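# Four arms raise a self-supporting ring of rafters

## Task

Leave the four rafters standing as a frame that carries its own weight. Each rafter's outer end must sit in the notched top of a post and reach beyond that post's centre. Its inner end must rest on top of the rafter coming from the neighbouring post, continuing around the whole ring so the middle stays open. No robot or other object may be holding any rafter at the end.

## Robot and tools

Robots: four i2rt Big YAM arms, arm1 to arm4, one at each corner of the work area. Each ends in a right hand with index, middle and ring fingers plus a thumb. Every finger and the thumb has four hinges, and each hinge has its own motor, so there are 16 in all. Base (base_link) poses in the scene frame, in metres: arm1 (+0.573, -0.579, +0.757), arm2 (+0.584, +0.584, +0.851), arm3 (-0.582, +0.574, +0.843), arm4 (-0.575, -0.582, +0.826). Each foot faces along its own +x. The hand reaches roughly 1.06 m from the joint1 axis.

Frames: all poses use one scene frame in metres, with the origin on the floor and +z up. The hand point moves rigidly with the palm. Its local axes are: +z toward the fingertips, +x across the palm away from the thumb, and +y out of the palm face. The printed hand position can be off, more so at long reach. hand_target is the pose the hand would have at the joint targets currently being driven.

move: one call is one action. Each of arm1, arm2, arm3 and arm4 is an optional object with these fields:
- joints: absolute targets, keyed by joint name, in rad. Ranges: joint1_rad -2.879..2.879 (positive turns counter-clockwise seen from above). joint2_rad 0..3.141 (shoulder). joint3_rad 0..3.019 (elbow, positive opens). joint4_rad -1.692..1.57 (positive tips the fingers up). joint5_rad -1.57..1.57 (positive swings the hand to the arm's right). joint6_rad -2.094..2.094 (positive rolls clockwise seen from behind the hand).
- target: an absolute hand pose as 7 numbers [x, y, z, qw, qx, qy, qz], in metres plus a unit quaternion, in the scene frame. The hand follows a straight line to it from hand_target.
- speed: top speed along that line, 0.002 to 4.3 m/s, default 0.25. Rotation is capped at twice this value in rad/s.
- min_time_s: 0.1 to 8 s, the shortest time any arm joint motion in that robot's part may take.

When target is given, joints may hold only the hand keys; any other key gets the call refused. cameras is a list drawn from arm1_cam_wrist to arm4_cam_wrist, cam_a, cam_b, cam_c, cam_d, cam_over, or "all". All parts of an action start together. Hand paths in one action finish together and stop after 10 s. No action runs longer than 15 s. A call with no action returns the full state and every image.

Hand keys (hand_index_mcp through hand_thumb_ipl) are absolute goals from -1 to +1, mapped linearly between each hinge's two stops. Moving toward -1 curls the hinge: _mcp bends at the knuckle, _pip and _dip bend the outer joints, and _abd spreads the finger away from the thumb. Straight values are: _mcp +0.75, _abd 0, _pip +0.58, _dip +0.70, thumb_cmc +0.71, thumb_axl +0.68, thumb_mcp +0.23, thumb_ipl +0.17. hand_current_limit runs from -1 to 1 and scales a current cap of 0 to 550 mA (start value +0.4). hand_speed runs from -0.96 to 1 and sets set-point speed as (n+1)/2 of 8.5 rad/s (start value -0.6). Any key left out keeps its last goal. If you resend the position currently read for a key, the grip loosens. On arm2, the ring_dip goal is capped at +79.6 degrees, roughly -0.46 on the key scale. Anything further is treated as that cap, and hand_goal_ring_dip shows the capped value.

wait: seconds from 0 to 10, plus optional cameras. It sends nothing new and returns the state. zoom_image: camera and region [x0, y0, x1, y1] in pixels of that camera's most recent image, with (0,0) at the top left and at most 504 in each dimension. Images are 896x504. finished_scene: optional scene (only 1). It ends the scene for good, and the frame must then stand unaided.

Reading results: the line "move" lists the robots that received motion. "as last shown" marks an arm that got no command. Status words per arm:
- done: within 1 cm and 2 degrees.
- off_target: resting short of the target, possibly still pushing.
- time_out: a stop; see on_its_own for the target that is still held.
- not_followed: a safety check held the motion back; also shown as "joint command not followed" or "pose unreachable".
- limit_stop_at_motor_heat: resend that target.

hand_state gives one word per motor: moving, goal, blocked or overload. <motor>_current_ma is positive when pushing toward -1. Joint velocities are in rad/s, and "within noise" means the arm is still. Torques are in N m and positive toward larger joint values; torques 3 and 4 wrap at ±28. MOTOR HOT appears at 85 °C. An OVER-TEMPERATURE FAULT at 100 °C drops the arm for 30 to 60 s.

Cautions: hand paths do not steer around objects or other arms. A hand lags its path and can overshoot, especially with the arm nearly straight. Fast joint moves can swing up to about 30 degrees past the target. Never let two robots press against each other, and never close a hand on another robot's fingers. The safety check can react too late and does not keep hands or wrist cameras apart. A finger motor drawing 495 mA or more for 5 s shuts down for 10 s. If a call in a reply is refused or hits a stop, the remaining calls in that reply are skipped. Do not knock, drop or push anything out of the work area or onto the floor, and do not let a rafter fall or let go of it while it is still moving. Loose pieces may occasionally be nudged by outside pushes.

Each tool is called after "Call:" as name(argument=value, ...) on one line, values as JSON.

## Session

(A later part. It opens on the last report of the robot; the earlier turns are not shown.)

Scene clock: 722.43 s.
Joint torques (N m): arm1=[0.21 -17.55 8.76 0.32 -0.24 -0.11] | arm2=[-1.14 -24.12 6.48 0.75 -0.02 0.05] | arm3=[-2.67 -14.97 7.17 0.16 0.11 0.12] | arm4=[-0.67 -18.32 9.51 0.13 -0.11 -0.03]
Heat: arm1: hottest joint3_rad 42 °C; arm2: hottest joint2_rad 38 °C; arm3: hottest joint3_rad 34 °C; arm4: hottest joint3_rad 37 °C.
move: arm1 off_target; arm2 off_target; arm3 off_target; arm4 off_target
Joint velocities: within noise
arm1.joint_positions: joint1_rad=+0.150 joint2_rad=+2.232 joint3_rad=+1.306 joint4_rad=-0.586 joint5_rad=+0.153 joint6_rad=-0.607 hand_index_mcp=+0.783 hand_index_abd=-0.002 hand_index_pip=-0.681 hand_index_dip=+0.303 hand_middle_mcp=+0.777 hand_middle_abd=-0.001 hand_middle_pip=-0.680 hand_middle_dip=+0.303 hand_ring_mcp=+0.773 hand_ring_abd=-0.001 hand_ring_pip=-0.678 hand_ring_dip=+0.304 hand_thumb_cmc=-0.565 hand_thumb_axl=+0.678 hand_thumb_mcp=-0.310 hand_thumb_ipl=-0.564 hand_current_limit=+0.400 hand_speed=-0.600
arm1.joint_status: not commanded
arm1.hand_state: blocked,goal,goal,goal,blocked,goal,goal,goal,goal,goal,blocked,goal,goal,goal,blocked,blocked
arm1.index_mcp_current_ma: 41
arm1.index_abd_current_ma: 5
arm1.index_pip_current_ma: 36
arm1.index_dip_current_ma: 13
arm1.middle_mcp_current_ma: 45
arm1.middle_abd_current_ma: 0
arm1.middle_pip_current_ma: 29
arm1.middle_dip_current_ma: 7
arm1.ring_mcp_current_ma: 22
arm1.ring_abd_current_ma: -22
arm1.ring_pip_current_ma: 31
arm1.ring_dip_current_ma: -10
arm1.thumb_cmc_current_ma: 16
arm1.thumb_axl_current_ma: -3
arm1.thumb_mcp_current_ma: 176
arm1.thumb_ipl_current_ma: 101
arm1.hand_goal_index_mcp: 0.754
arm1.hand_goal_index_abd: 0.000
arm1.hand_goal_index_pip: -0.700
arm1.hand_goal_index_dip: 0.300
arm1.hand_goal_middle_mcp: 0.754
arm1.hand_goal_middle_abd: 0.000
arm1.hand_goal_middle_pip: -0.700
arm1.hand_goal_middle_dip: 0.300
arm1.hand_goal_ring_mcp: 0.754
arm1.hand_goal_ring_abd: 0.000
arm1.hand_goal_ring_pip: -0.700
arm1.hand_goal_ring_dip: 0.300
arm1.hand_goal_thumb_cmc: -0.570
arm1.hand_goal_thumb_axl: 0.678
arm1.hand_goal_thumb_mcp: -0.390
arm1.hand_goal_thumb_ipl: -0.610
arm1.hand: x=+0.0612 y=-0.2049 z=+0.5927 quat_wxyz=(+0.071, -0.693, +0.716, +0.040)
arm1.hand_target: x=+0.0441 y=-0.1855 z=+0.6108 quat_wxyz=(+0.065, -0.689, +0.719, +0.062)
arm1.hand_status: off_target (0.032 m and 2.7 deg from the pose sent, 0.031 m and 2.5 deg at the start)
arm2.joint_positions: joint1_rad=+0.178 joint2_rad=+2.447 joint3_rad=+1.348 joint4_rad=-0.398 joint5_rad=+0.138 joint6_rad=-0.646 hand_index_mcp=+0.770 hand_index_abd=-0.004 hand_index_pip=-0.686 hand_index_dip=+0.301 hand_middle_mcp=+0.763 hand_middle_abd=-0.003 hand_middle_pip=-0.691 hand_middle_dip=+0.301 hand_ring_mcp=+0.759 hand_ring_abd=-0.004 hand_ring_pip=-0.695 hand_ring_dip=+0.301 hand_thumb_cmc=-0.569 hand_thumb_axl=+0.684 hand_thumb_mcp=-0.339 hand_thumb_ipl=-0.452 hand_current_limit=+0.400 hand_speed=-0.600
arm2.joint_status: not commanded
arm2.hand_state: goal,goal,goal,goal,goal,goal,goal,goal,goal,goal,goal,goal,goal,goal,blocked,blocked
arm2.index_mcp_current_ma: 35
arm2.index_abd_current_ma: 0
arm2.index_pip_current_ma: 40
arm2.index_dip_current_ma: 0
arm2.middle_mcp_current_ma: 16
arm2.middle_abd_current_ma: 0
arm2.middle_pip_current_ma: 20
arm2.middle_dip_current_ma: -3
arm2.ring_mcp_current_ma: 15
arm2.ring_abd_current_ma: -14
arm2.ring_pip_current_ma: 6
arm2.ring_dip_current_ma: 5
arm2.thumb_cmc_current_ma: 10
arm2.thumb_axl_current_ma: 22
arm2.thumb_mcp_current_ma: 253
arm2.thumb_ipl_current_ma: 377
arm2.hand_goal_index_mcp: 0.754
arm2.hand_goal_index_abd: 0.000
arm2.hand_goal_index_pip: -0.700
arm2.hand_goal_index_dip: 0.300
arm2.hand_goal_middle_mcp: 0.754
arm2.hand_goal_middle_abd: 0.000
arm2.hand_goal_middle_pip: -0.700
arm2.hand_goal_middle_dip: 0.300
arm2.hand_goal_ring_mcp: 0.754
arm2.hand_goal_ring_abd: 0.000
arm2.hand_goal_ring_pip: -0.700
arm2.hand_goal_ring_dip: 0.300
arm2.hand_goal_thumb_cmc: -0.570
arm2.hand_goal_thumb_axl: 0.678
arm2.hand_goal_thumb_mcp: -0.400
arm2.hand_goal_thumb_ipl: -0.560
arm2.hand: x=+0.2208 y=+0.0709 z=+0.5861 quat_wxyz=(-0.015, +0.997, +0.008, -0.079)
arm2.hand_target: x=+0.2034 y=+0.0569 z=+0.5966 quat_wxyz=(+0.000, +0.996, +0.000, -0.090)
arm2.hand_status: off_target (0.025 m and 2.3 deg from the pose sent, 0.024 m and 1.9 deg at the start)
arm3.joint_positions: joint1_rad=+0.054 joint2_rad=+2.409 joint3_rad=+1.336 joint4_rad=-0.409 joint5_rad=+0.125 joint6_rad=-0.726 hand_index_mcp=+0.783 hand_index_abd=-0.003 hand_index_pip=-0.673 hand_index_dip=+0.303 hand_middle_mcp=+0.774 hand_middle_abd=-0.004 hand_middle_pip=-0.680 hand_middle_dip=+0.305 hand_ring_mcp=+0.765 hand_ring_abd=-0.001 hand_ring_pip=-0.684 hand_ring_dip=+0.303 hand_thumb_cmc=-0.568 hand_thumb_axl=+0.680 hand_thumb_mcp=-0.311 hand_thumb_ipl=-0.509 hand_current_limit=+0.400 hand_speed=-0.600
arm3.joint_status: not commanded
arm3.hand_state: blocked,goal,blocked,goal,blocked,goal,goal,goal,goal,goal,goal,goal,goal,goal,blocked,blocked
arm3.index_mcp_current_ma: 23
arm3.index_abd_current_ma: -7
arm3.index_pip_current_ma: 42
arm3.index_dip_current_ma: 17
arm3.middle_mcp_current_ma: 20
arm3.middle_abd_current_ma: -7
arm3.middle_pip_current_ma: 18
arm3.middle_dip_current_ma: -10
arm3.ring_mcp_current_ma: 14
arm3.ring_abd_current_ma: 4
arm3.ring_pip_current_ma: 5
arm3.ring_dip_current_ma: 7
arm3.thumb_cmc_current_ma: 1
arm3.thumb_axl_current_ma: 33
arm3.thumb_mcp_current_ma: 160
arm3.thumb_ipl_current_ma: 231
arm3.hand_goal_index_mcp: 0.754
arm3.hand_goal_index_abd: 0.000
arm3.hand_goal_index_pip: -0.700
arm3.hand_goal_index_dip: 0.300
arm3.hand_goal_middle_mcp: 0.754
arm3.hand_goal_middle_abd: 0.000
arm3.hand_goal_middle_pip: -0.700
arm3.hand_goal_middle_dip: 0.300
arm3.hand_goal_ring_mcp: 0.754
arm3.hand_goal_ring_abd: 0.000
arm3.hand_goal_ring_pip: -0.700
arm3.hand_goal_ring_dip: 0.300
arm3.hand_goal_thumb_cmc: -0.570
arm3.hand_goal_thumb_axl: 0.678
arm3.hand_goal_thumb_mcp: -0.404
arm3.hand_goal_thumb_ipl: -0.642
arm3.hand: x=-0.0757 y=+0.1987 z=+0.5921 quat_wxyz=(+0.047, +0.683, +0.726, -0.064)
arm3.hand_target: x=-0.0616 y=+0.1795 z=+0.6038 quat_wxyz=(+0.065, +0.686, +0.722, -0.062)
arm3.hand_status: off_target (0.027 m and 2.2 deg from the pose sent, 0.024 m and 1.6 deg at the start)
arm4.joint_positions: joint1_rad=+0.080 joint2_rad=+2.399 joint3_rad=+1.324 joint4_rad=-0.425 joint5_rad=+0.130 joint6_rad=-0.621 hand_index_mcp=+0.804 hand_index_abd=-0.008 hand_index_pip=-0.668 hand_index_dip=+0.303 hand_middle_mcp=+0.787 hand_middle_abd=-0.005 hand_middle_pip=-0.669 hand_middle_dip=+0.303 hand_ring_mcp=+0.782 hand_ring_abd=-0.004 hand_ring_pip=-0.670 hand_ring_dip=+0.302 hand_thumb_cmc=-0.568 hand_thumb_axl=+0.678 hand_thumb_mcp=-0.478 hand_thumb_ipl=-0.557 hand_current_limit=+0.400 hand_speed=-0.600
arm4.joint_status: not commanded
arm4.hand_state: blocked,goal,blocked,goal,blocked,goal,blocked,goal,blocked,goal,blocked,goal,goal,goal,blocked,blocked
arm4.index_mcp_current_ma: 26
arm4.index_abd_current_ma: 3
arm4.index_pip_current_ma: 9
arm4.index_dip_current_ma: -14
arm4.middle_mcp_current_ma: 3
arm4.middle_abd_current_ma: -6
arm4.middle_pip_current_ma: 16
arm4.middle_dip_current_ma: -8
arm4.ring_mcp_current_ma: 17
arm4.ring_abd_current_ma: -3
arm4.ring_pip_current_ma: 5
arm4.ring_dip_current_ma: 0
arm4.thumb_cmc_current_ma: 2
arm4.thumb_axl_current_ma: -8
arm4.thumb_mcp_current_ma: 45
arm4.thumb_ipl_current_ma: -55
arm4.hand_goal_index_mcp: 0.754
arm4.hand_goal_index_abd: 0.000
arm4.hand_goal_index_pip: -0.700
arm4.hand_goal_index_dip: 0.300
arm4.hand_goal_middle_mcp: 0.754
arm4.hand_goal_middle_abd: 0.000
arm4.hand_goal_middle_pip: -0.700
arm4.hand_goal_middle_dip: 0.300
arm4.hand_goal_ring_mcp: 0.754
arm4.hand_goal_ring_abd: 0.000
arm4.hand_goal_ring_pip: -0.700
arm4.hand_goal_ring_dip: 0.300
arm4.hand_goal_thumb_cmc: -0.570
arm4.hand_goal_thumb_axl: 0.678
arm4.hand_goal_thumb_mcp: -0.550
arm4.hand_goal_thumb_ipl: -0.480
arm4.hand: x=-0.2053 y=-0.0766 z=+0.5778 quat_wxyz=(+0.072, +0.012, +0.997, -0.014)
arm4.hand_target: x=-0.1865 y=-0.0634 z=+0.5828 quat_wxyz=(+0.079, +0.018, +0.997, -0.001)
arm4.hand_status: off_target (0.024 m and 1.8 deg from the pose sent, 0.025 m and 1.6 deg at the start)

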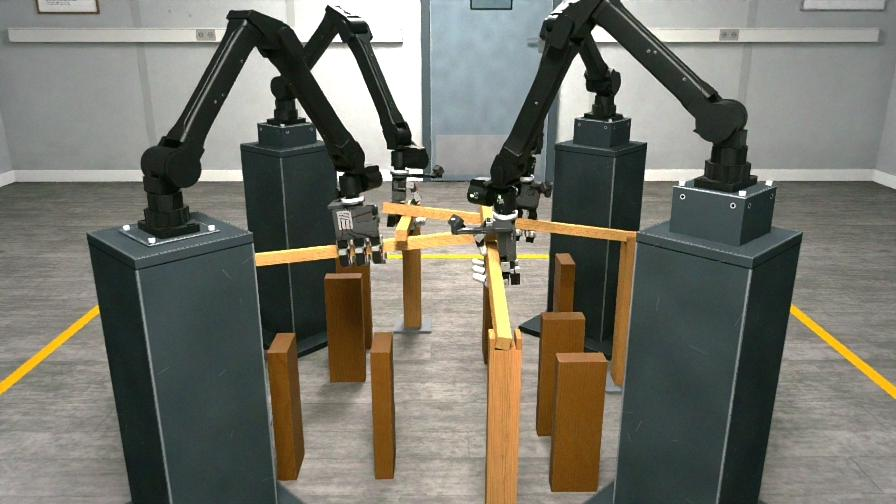

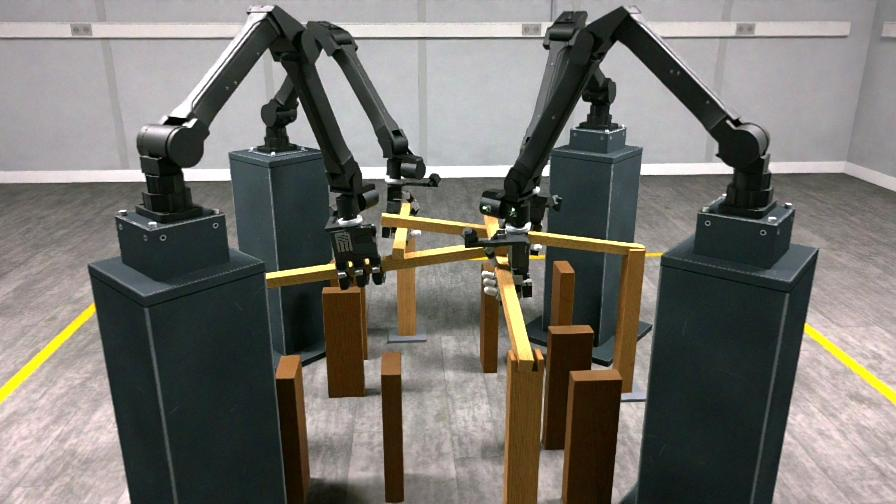

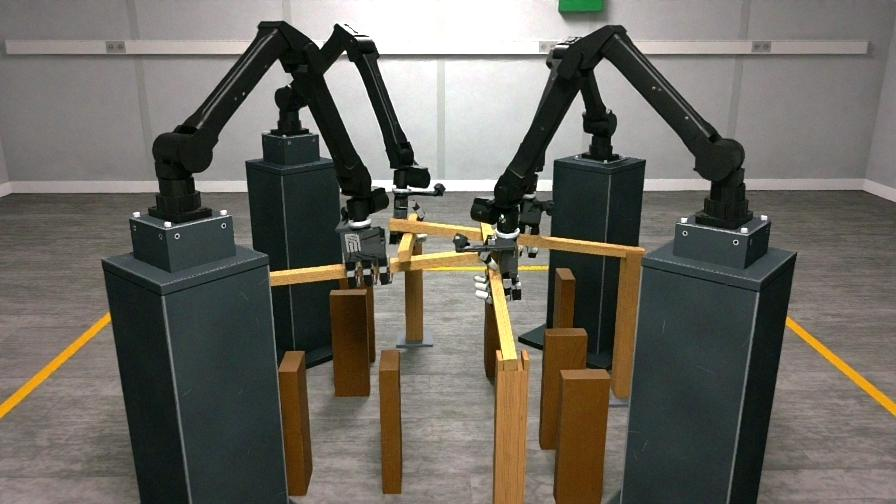

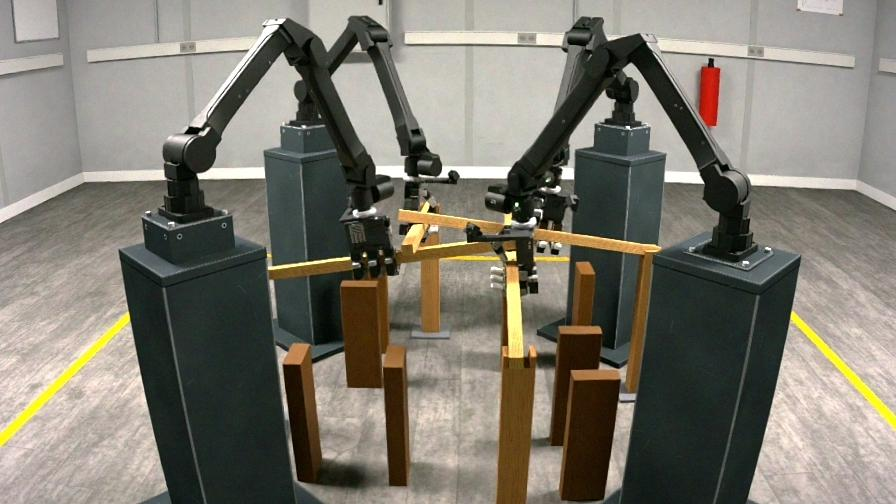

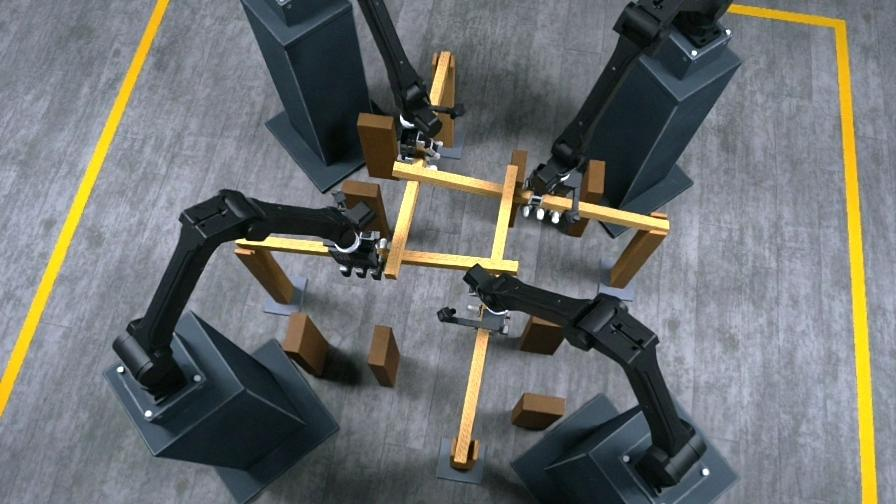

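Call:
move(arm1={"joints":{"hand_speed":-0.9,"hand_thumb_mcp":0.1,"hand_thumb_ipl":0.05}}, arm2={"joints":{"hand_speed":-0.9,"hand_thumb_mcp":0.1,"hand_thumb_ipl":0.05}}, arm3={"joints":{"hand_speed":-0.9,"hand_thumb_mcp":0.1,"hand_thumb_ipl":0.05}}, arm4={"joints":{"hand_speed":-0.9,"hand_thumb_mcp":0.1,"hand_thumb_ipl":0.05}}, cameras=["cam_a","cam_b","cam_c","cam_d","cam_over"])

Call:
zoom_image(camera="cam_a", region=[370, 180, 550, 300])

Call:
zoom_image(camera="cam_b", region=[370, 190, 550, 310])

Call:
zoom_image(camera="cam_c", region=[370, 190, 550, 310])

Call:
zoom_image(camera="cam_d", region=[380, 190, 560, 310])

Scene clock: 739.47 s.
Joint torques (N m): arm1=[0.09 -18.26 8.73 0.28 -0.13 -0.18] | arm2=[-1.14 -24.18 6.42 0.76 0.01 0.05] | arm3=[-2.61 -15.03 7.09 0.2 0.09 0.12] | arm4=[-0.56 -18.43 9.46 0.18 -0.07 -0.03]
Heat: arm1: hottest joint3_rad 42 °C; arm2: hottest joint2_rad 38 °C; arm3: hottest joint3_rad 34 °C; arm4: hottest joint3_rad 36 °C.
move: arm1 off_target; arm2 done; arm3 off_target; arm4 off_target
Joint velocities: within noise
arm1.joint_positions: joint1_rad=+0.150 joint2_rad=+2.234 joint3_rad=+1.306 joint4_rad=-0.586 joint5_rad=+0.150 joint6_rad=-0.607 hand_index_mcp=+0.782 hand_index_abd=-0.002 hand_index_pip=-0.678 hand_index_dip=+0.303 hand_middle_mcp=+0.777 hand_middle_abd=-0.001 hand_middle_pip=-0.677 hand_middle_dip=+0.303 hand_ring_mcp=+0.773 hand_ring_abd=-0.001 hand_ring_pip=-0.676 hand_ring_dip=+0.303 hand_thumb_cmc=-0.565 hand_thumb_axl=+0.677 hand_thumb_mcp=+0.074 hand_thumb_ipl=+0.041 hand_current_limit=+0.400 hand_speed=-0.900
arm1.joint_status: hand_thumb_mcp off_target (ended at +0.074, target +0.100); the others done
arm1.hand_state: blocked,goal,blocked,goal,blocked,goal,blocked,goal,goal,goal,blocked,goal,goal,goal,blocked,goal
arm1.index_mcp_current_ma: 34
arm1.index_abd_current_ma: -17
arm1.index_pip_current_ma: 37
arm1.index_dip_current_ma: 12
arm1.middle_mcp_current_ma: 46
arm1.middle_abd_current_ma: -1
arm1.middle_pip_current_ma: 30
arm1.middle_dip_current_ma: 2
arm1.ring_mcp_current_ma: 33
arm1.ring_abd_current_ma: -13
arm1.ring_pip_current_ma: 39
arm1.ring_dip_current_ma: -5
arm1.thumb_cmc_current_ma: 2
arm1.thumb_axl_current_ma: -8
arm1.thumb_mcp_current_ma: -38
arm1.thumb_ipl_current_ma: -9
arm1.hand_goal_index_mcp: 0.754
arm1.hand_goal_index_abd: 0.000
arm1.hand_goal_index_pip: -0.700
arm1.hand_goal_index_dip: 0.300
arm1.hand_goal_middle_mcp: 0.754
arm1.hand_goal_middle_abd: 0.000
arm1.hand_goal_middle_pip: -0.700
arm1.hand_goal_middle_dip: 0.300
arm1.hand_goal_ring_mcp: 0.754
arm1.hand_goal_ring_abd: 0.000
arm1.hand_goal_ring_pip: -0.700
arm1.hand_goal_ring_dip: 0.300
arm1.hand_goal_thumb_cmc: -0.570
arm1.hand_goal_thumb_axl: 0.678
arm1.hand_goal_thumb_mcp: 0.100
arm1.hand_goal_thumb_ipl: 0.050
arm1.hand: x=+0.0614 y=-0.2056 z=+0.5915 quat_wxyz=(+0.070, -0.694, +0.716, +0.039)
arm1.hand_target: x=+0.0441 y=-0.1855 z=+0.6109 quat_wxyz=(+0.065, -0.689, +0.719, +0.062)
arm1.hand_status: not commanded
arm2.joint_positions: joint1_rad=+0.178 joint2_rad=+2.447 joint3_rad=+1.349 joint4_rad=-0.398 joint5_rad=+0.136 joint6_rad=-0.646 hand_index_mcp=+0.769 hand_index_abd=-0.004 hand_index_pip=-0.686 hand_index_dip=+0.301 hand_middle_mcp=+0.763 hand_middle_abd=-0.003 hand_middle_pip=-0.690 hand_middle_dip=+0.301 hand_ring_mcp=+0.760 hand_ring_abd=-0.004 hand_ring_pip=-0.691 hand_ring_dip=+0.301 hand_thumb_cmc=-0.569 hand_thumb_axl=+0.678 hand_thumb_mcp=+0.090 hand_thumb_ipl=+0.046 hand_current_limit=+0.400 hand_speed=-0.900
arm2.joint_status: all done
arm2.hand_state: goal,goal,goal,goal,goal,goal,goal,goal,goal,goal,goal,goal,goal,goal,goal,goal
arm2.index_mcp_current_ma: 31
arm2.index_abd_current_ma: -1
arm2.index_pip_current_ma: 37
arm2.index_dip_current_ma: -1
arm2.middle_mcp_current_ma: 18
arm2.middle_abd_current_ma: 0
arm2.middle_pip_current_ma: 24
arm2.middle_dip_current_ma: -7
arm2.ring_mcp_current_ma: 20
arm2.ring_abd_current_ma: -13
arm2.ring_pip_current_ma: 12
arm2.ring_dip_current_ma: 2
arm2.thumb_cmc_current_ma: 11
arm2.thumb_axl_current_ma: 9
arm2.thumb_mcp_current_ma: -32
arm2.thumb_ipl_current_ma: -14
arm2.hand_goal_index_mcp: 0.754
arm2.hand_goal_index_abd: 0.000
arm2.hand_goal_index_pip: -0.700
arm2.hand_goal_index_dip: 0.300
arm2.hand_goal_middle_mcp: 0.754
arm2.hand_goal_middle_abd: 0.000
arm2.hand_goal_middle_pip: -0.700
arm2.hand_goal_middle_dip: 0.300
arm2.hand_goal_ring_mcp: 0.754
arm2.hand_goal_ring_abd: 0.000
arm2.hand_goal_ring_pip: -0.700
arm2.hand_goal_ring_dip: 0.300
arm2.hand_goal_thumb_cmc: -0.570
arm2.hand_goal_thumb_axl: 0.678
arm2.hand_goal_thumb_mcp: 0.100
arm2.hand_goal_thumb_ipl: 0.050
arm2.hand: x=+0.2208 y=+0.0703 z=+0.5862 quat_wxyz=(-0.014, +0.997, +0.008, -0.079)
arm2.hand_target: x=+0.2034 y=+0.0567 z=+0.5967 quat_wxyz=(+0.000, +0.996, +0.000, -0.090)
arm2.hand_status: not commanded
arm3.joint_positions: joint1_rad=+0.054 joint2_rad=+2.409 joint3_rad=+1.337 joint4_rad=-0.410 joint5_rad=+0.125 joint6_rad=-0.726 hand_index_mcp=+0.776 hand_index_abd=-0.003 hand_index_pip=-0.675 hand_index_dip=+0.303 hand_middle_mcp=+0.774 hand_middle_abd=-0.003 hand_middle_pip=-0.680 hand_middle_dip=+0.305 hand_ring_mcp=+0.767 hand_ring_abd=-0.001 hand_ring_pip=-0.677 hand_ring_dip=+0.303 hand_thumb_cmc=-0.568 hand_thumb_axl=+0.680 hand_thumb_mcp=+0.076 hand_thumb_ipl=+0.040 hand_current_limit=+0.400 hand_speed=-0.900
arm3.joint_status: hand_thumb_mcp off_target (ended at +0.076, target +0.100); the others done
arm3.hand_state: blocked,goal,blocked,goal,goal,goal,goal,goal,goal,goal,blocked,goal,goal,goal,blocked,goal
arm3.index_mcp_current_ma: 31
arm3.index_abd_current_ma: -13
arm3.index_pip_current_ma: 23
arm3.index_dip_current_ma: 7
arm3.middle_mcp_current_ma: 15
arm3.middle_abd_current_ma: -10
arm3.middle_pip_current_ma: 15
arm3.middle_dip_current_ma: 5
arm3.ring_mcp_current_ma: 0
arm3.ring_abd_current_ma: 0
arm3.ring_pip_current_ma: 29
arm3.ring_dip_current_ma: -6
arm3.thumb_cmc_current_ma: 5
arm3.thumb_axl_current_ma: 9
arm3.thumb_mcp_current_ma: -15
arm3.thumb_ipl_current_ma: -17
arm3.hand_goal_index_mcp: 0.754
arm3.hand_goal_index_abd: 0.000
arm3.hand_goal_index_pip: -0.700
arm3.hand_goal_index_dip: 0.300
arm3.hand_goal_middle_mcp: 0.754
arm3.hand_goal_middle_abd: 0.000
arm3.hand_goal_middle_pip: -0.700
arm3.hand_goal_middle_dip: 0.300
arm3.hand_goal_ring_mcp: 0.754
arm3.hand_goal_ring_abd: 0.000
arm3.hand_goal_ring_pip: -0.700
arm3.hand_goal_ring_dip: 0.300
arm3.hand_goal_thumb_cmc: -0.570
arm3.hand_goal_thumb_axl: 0.678
arm3.hand_goal_thumb_mcp: 0.100
arm3.hand_goal_thumb_ipl: 0.050
arm3.hand: x=-0.0755 y=+0.1978 z=+0.5925 quat_wxyz=(+0.047, +0.684, +0.726, -0.064)
arm3.hand_target: x=-0.0618 y=+0.1793 z=+0.6038 quat_wxyz=(+0.065, +0.686, +0.722, -0.062)
arm3.hand_status: not commanded
arm4.joint_positions: joint1_rad=+0.079 joint2_rad=+2.400 joint3_rad=+1.324 joint4_rad=-0.426 joint5_rad=+0.129 joint6_rad=-0.621 hand_index_mcp=+0.803 hand_index_abd=-0.008 hand_index_pip=-0.657 hand_index_dip=+0.303 hand_middle_mcp=+0.788 hand_middle_abd=-0.005 hand_middle_pip=-0.656 hand_middle_dip=+0.305 hand_ring_mcp=+0.782 hand_ring_abd=-0.004 hand_ring_pip=-0.657 hand_ring_dip=+0.302 hand_thumb_cmc=-0.568 hand_thumb_axl=+0.678 hand_thumb_mcp=-0.473 hand_thumb_ipl=-0.549 hand_current_limit=+0.400 hand_speed=-0.900
arm4.joint_status: hand_thumb_mcp off_target (ended at -0.473, target +0.100); hand_thumb_ipl off_target (ended at -0.549, target +0.050); the others done
arm4.hand_state: blocked,goal,blocked,goal,blocked,goal,blocked,goal,blocked,goal,blocked,goal,goal,goal,blocked,blocked
arm4.index_mcp_current_ma: 28
arm4.index_abd_current_ma: 10
arm4.index_pip_current_ma: 13
arm4.index_dip_current_ma: -12
arm4.middle_mcp_current_ma: 0
arm4.middle_abd_current_ma: 1
arm4.middle_pip_current_ma: 15
arm4.middle_dip_current_ma: -6
arm4.ring_mcp_current_ma: 6
arm4.ring_abd_current_ma: -9
arm4.ring_pip_current_ma: 6
arm4.ring_dip_current_ma: -1
arm4.thumb_cmc_current_ma: 3
arm4.thumb_axl_current_ma: -8
arm4.thumb_mcp_current_ma: -398
arm4.thumb_ipl_current_ma: -372
arm4.hand_goal_index_mcp: 0.754
arm4.hand_goal_index_abd: 0.000
arm4.hand_goal_index_pip: -0.700
arm4.hand_goal_index_dip: 0.300
arm4.hand_goal_middle_mcp: 0.754
arm4.hand_goal_middle_abd: 0.000
arm4.hand_goal_middle_pip: -0.700
arm4.hand_goal_middle_dip: 0.300
arm4.hand_goal_ring_mcp: 0.754
arm4.hand_goal_ring_abd: 0.000
arm4.hand_goal_ring_pip: -0.700
arm4.hand_goal_ring_dip: 0.300
arm4.hand_goal_thumb_cmc: -0.570
arm4.hand_goal_thumb_axl: 0.678
arm4.hand_goal_thumb_mcp: 0.100
arm4.hand_goal_thumb_ipl: 0.050
arm4.hand: x=-0.2050 y=-0.0771 z=+0.5773 quat_wxyz=(+0.072, +0.013, +0.997, -0.014)
arm4.hand_target: x=-0.1864 y=-0.0634 z=+0.5829 quat_wxyz=(+0.080, +0.018, +0.997, -0.001)
arm4.hand_status: not commanded

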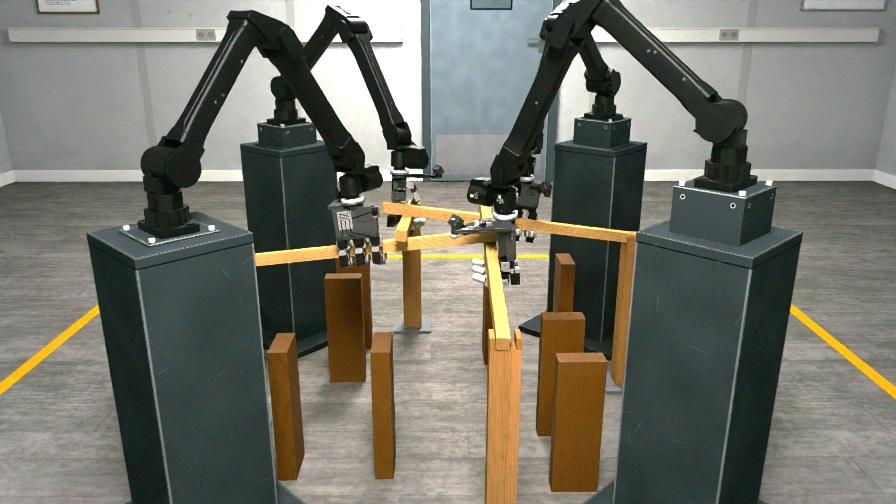

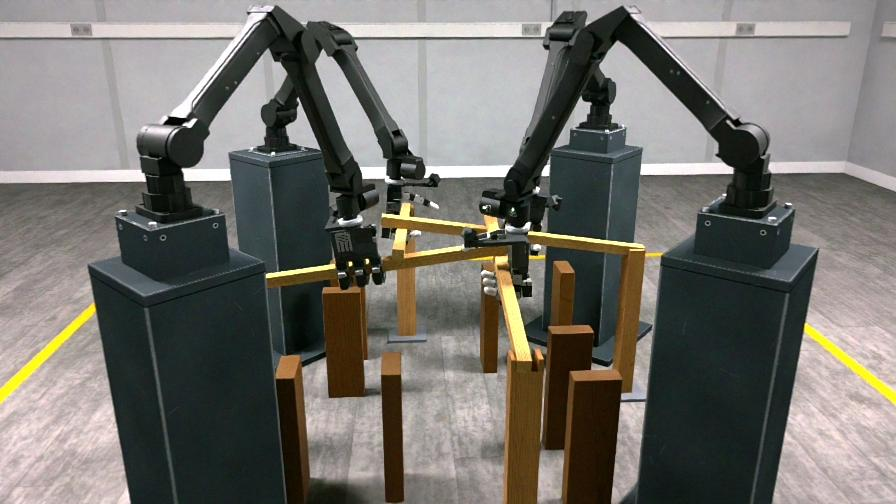

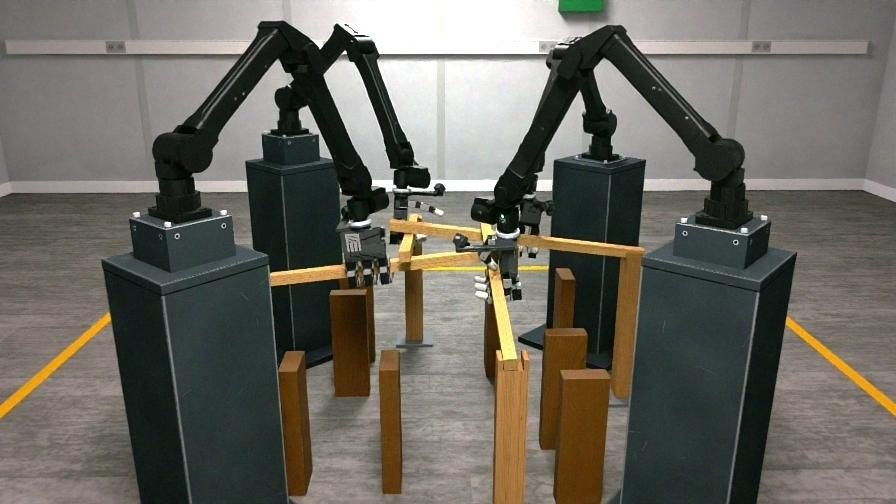

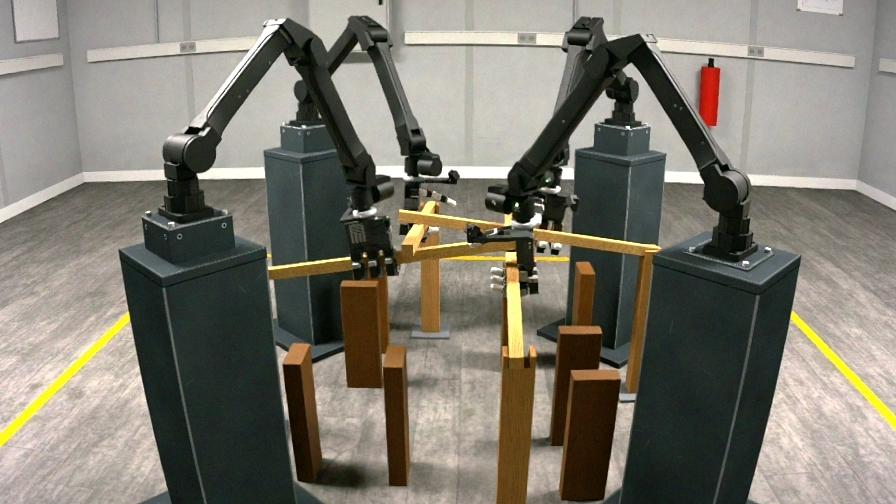

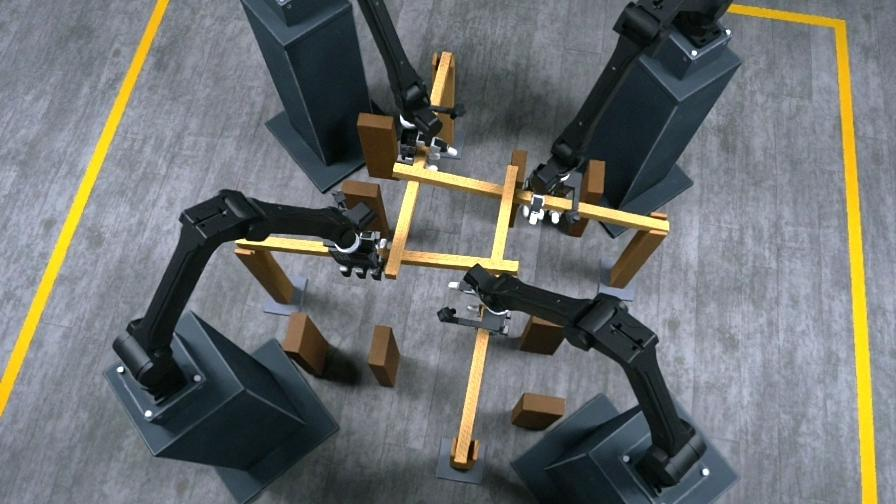

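Scaled by 2.800.

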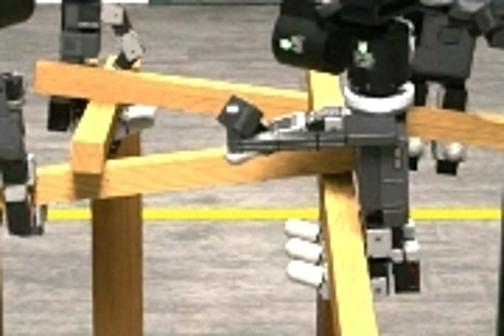

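Scaled by 2.800.

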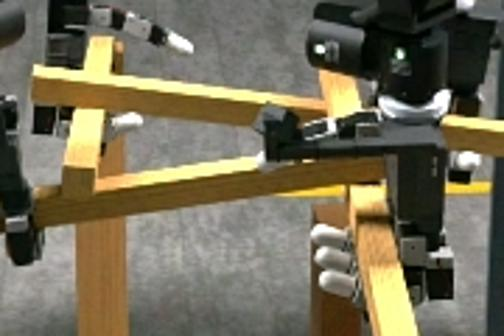

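Scaled by 2.800.

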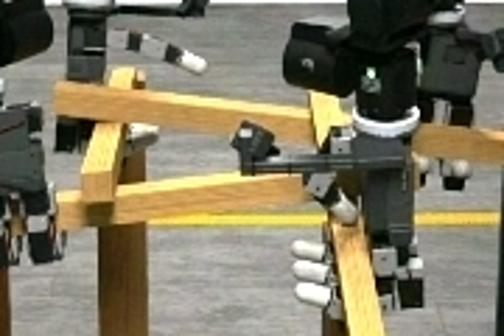

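Scaled by 2.800.

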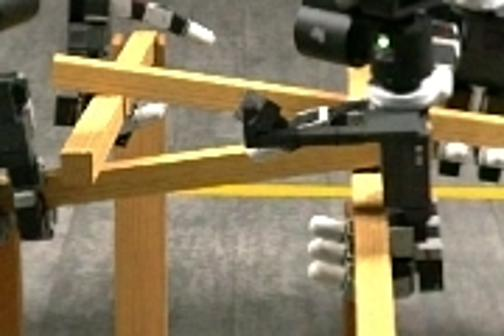

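Call:
move(arm4={"joints":{"hand_thumb_mcp":-0.45,"hand_thumb_ipl":-0.5}}, cameras=["arm4_cam_wrist","arm1_cam_wrist","arm3_cam_wrist","cam_c","cam_over"])

Call:
zoom_image(camera="cam_c", region=[450, 190, 570, 310])

Call:
zoom_image(camera="cam_over", region=[310, 190, 430, 290])

Scene clock: 747.60 s.
Joint torques (N m): arm1=[0.09 -18.49 8.68 0.49 -0.13 -0.07] | arm2=[-1.08 -24.18 6.41 0.76 0.01 0.05] | arm3=[-2.61 -15.03 7.09 0.2 0.09 0.12] | arm4=[-0.79 -18.32 9.46 0.16 -0.05 -0.01]
Heat: arm1: hottest joint3_rad 42 °C; arm2: hottest joint2_rad 38 °C; arm3: hottest joint3_rad 35 °C; arm4: hottest joint3_rad 36 °C.
move: arm4 off_target
Joint velocities: within noise
arm1, arm2, arm3: as last shown
arm1.joint_positions: joint1_rad=+0.150 joint2_rad=+2.234 joint3_rad=+1.307 joint4_rad=-0.586 joint5_rad=+0.150 joint6_rad=-0.607 hand_index_mcp=+0.783 hand_index_abd=-0.003 hand_index_pip=-0.678 hand_index_dip=+0.303 hand_middle_mcp=+0.777 hand_middle_abd=-0.001 hand_middle_pip=-0.677 hand_middle_dip=+0.303 hand_ring_mcp=+0.772 hand_ring_abd=-0.001 hand_ring_pip=-0.676 hand_ring_dip=+0.303 hand_thumb_cmc=-0.565 hand_thumb_axl=+0.677 hand_thumb_mcp=+0.074 hand_thumb_ipl=+0.041 hand_current_limit=+0.400 hand_speed=-0.900
arm1.index_mcp_current_ma: 31
arm1.index_abd_current_ma: -24
arm1.index_pip_current_ma: 27
arm1.index_dip_current_ma: 7
arm1.middle_mcp_current_ma: 40
arm1.middle_abd_current_ma: 3
arm1.middle_pip_current_ma: 40
arm1.middle_dip_current_ma: -2
arm1.ring_mcp_current_ma: 36
arm1.ring_abd_current_ma: -19
arm1.ring_pip_current_ma: 42
arm1.ring_dip_current_ma: -1
arm1.thumb_cmc_current_ma: 0
arm1.thumb_axl_current_ma: 7
arm1.thumb_mcp_current_ma: -48
arm1.thumb_ipl_current_ma: -11
arm1.hand: x=+0.0611 y=-0.2053 z=+0.5917 quat_wxyz=(+0.070, -0.693, +0.716, +0.039)
arm1.hand_target: x=+0.0440 y=-0.1854 z=+0.6110 quat_wxyz=(+0.065, -0.689, +0.719, +0.062)
arm2.index_mcp_current_ma: 28
arm2.index_abd_current_ma: 3
arm2.index_pip_current_ma: 34
arm2.index_dip_current_ma: -2
arm2.middle_mcp_current_ma: 14
arm2.middle_abd_current_ma: -2
arm2.middle_pip_current_ma: 23
arm2.middle_dip_current_ma: -5
arm2.ring_mcp_current_ma: 18
arm2.ring_pip_current_ma: 9
arm2.ring_dip_current_ma: 8
arm2.thumb_cmc_current_ma: 9
arm2.thumb_axl_current_ma: 13
arm2.thumb_ipl_current_ma: -16
arm3.index_mcp_current_ma: 19
arm3.index_abd_current_ma: -21
arm3.index_pip_current_ma: 28
arm3.index_dip_current_ma: -2
arm3.middle_abd_current_ma: -3
arm3.middle_pip_current_ma: 13
arm3.middle_dip_current_ma: -6
arm3.ring_mcp_current_ma: 4
arm3.ring_abd_current_ma: 14
arm3.ring_pip_current_ma: 16
arm3.ring_dip_current_ma: 4
arm3.thumb_cmc_current_ma: 12
arm3.thumb_axl_current_ma: -3
arm3.thumb_mcp_current_ma: -20
arm3.thumb_ipl_current_ma: -20
arm4.joint_positions: joint1_rad=+0.079 joint2_rad=+2.400 joint3_rad=+1.324 joint4_rad=-0.426 joint5_rad=+0.128 joint6_rad=-0.621 hand_index_mcp=+0.802 hand_index_abd=-0.008 hand_index_pip=-0.658 hand_index_dip=+0.303 hand_middle_mcp=+0.788 hand_middle_abd=-0.005 hand_middle_pip=-0.656 hand_middle_dip=+0.305 hand_ring_mcp=+0.781 hand_ring_abd=-0.004 hand_ring_pip=-0.657 hand_ring_dip=+0.302 hand_thumb_cmc=-0.568 hand_thumb_axl=+0.678 hand_thumb_mcp=-0.472 hand_thumb_ipl=-0.556 hand_current_limit=+0.400 hand_speed=-0.900
arm4.joint_status: hand_thumb_mcp off_target (ended at -0.472, target -0.450); hand_thumb_ipl off_target (ended at -0.556, target -0.500)
arm4.hand_state: blocked,goal,blocked,goal,blocked,goal,blocked,goal,blocked,goal,blocked,goal,goal,goal,blocked,blocked
arm4.index_mcp_current_ma: 23
arm4.index_abd_current_ma: 2
arm4.index_pip_current_ma: 10
arm4.index_dip_current_ma: -7
arm4.middle_mcp_current_ma: -1
arm4.middle_abd_current_ma: 3
arm4.middle_pip_current_ma: 23
arm4.middle_dip_current_ma: -3
arm4.ring_mcp_current_ma: 19
arm4.ring_abd_current_ma: -11
arm4.ring_pip_current_ma: 10
arm4.ring_dip_current_ma: -3
arm4.thumb_cmc_current_ma: 7
arm4.thumb_axl_current_ma: -7
arm4.thumb_mcp_current_ma: -5
arm4.thumb_ipl_current_ma: -31
arm4.hand_goal_index_mcp: 0.754
arm4.hand_goal_index_abd: 0.000
arm4.hand_goal_index_pip: -0.700
arm4.hand_goal_index_dip: 0.300
arm4.hand_goal_middle_mcp: 0.754
arm4.hand_goal_middle_abd: 0.000
arm4.hand_goal_middle_pip: -0.700
arm4.hand_goal_middle_dip: 0.300
arm4.hand_goal_ring_mcp: 0.754
arm4.hand_goal_ring_abd: 0.000
arm4.hand_goal_ring_pip: -0.700
arm4.hand_goal_ring_dip: 0.300
arm4.hand_goal_thumb_cmc: -0.570
arm4.hand_goal_thumb_axl: 0.678
arm4.hand_goal_thumb_mcp: -0.450
arm4.hand_goal_thumb_ipl: -0.500
arm4.hand: x=-0.2051 y=-0.0771 z=+0.5773 quat_wxyz=(+0.072, +0.013, +0.997, -0.014)
arm4.hand_target: x=-0.1865 y=-0.0634 z=+0.5829 quat_wxyz=(+0.080, +0.018, +0.997, -0.001)
arm4.hand_status: not commanded
pictures: arm1_cam_wrist, arm3_cam_wrist, arm4_cam_wrist, cam_c, cam_over

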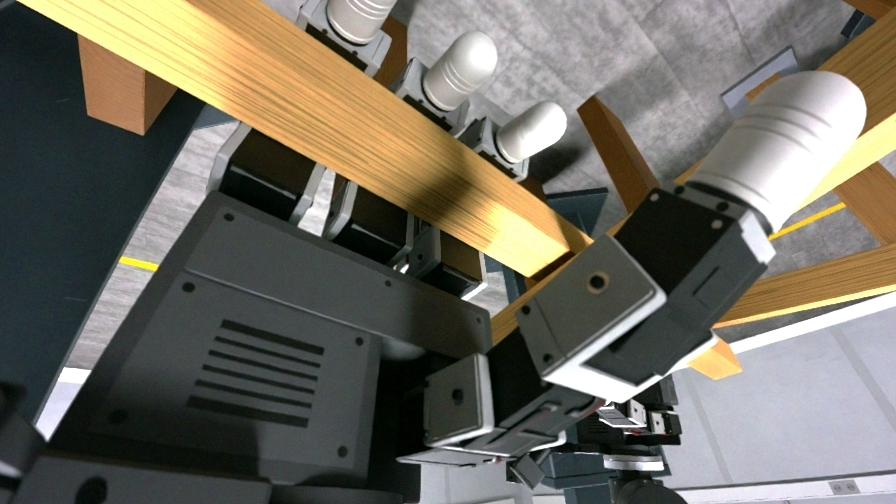

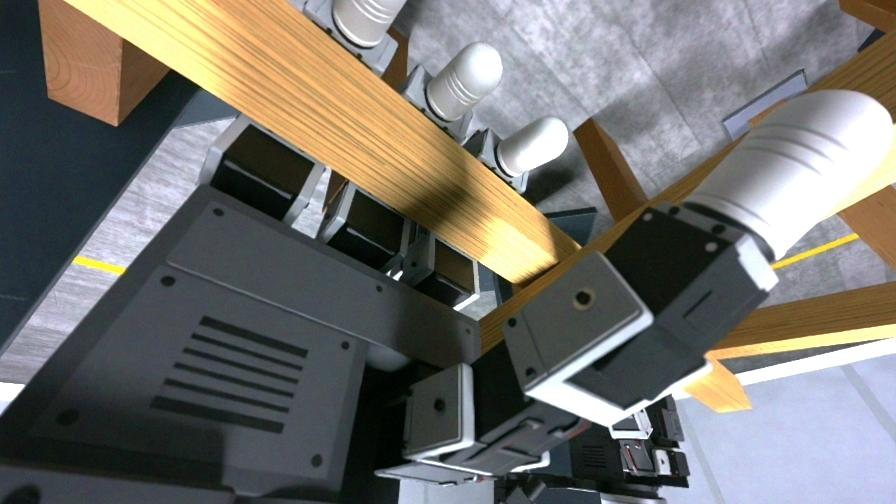

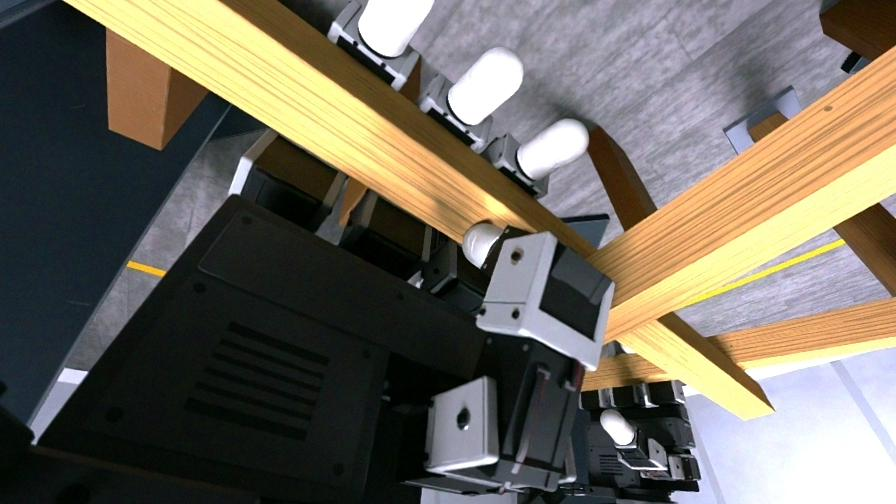

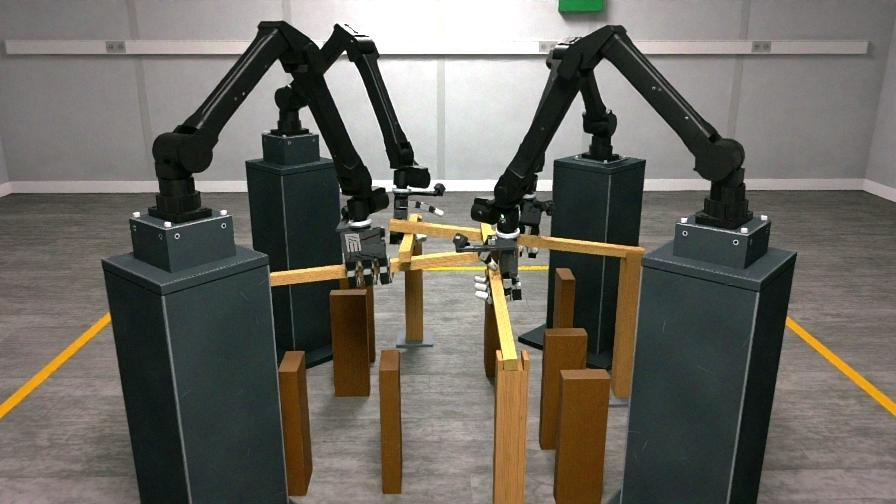

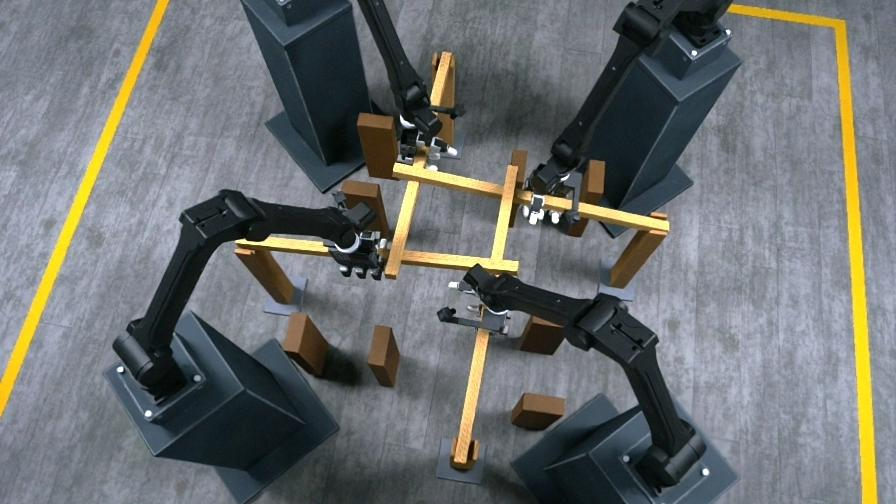

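Scaled by 4.200.

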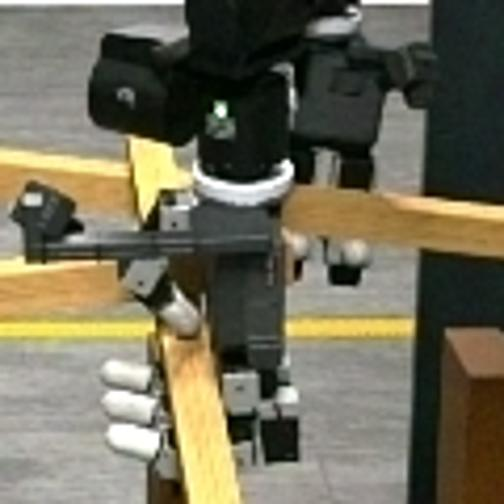

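Scaled by 4.200.

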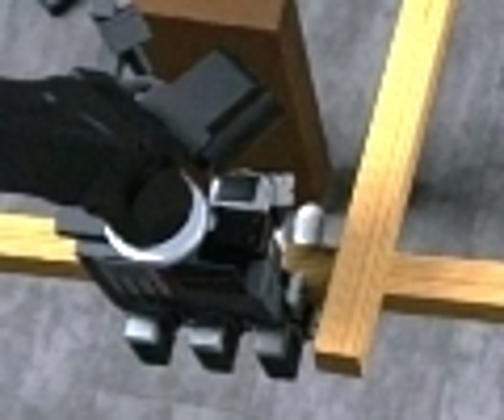

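Call:
zoom_image(camera="arm4_cam_wrist", region=[400, 160, 700, 460])

Call:
zoom_image(camera="cam_c", region=[470, 220, 530, 290])

Scaled by 1.680.

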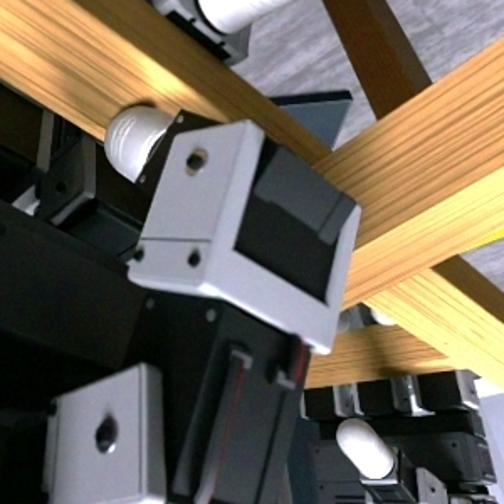

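Scaled by 7.200.

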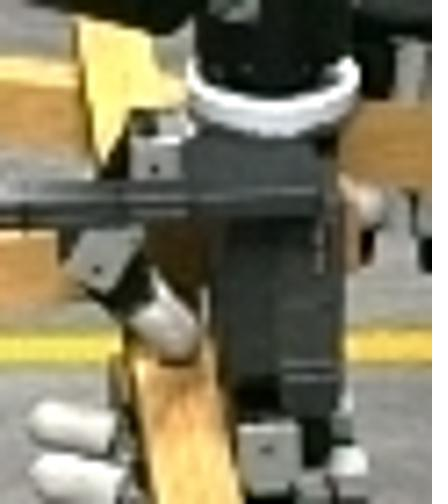

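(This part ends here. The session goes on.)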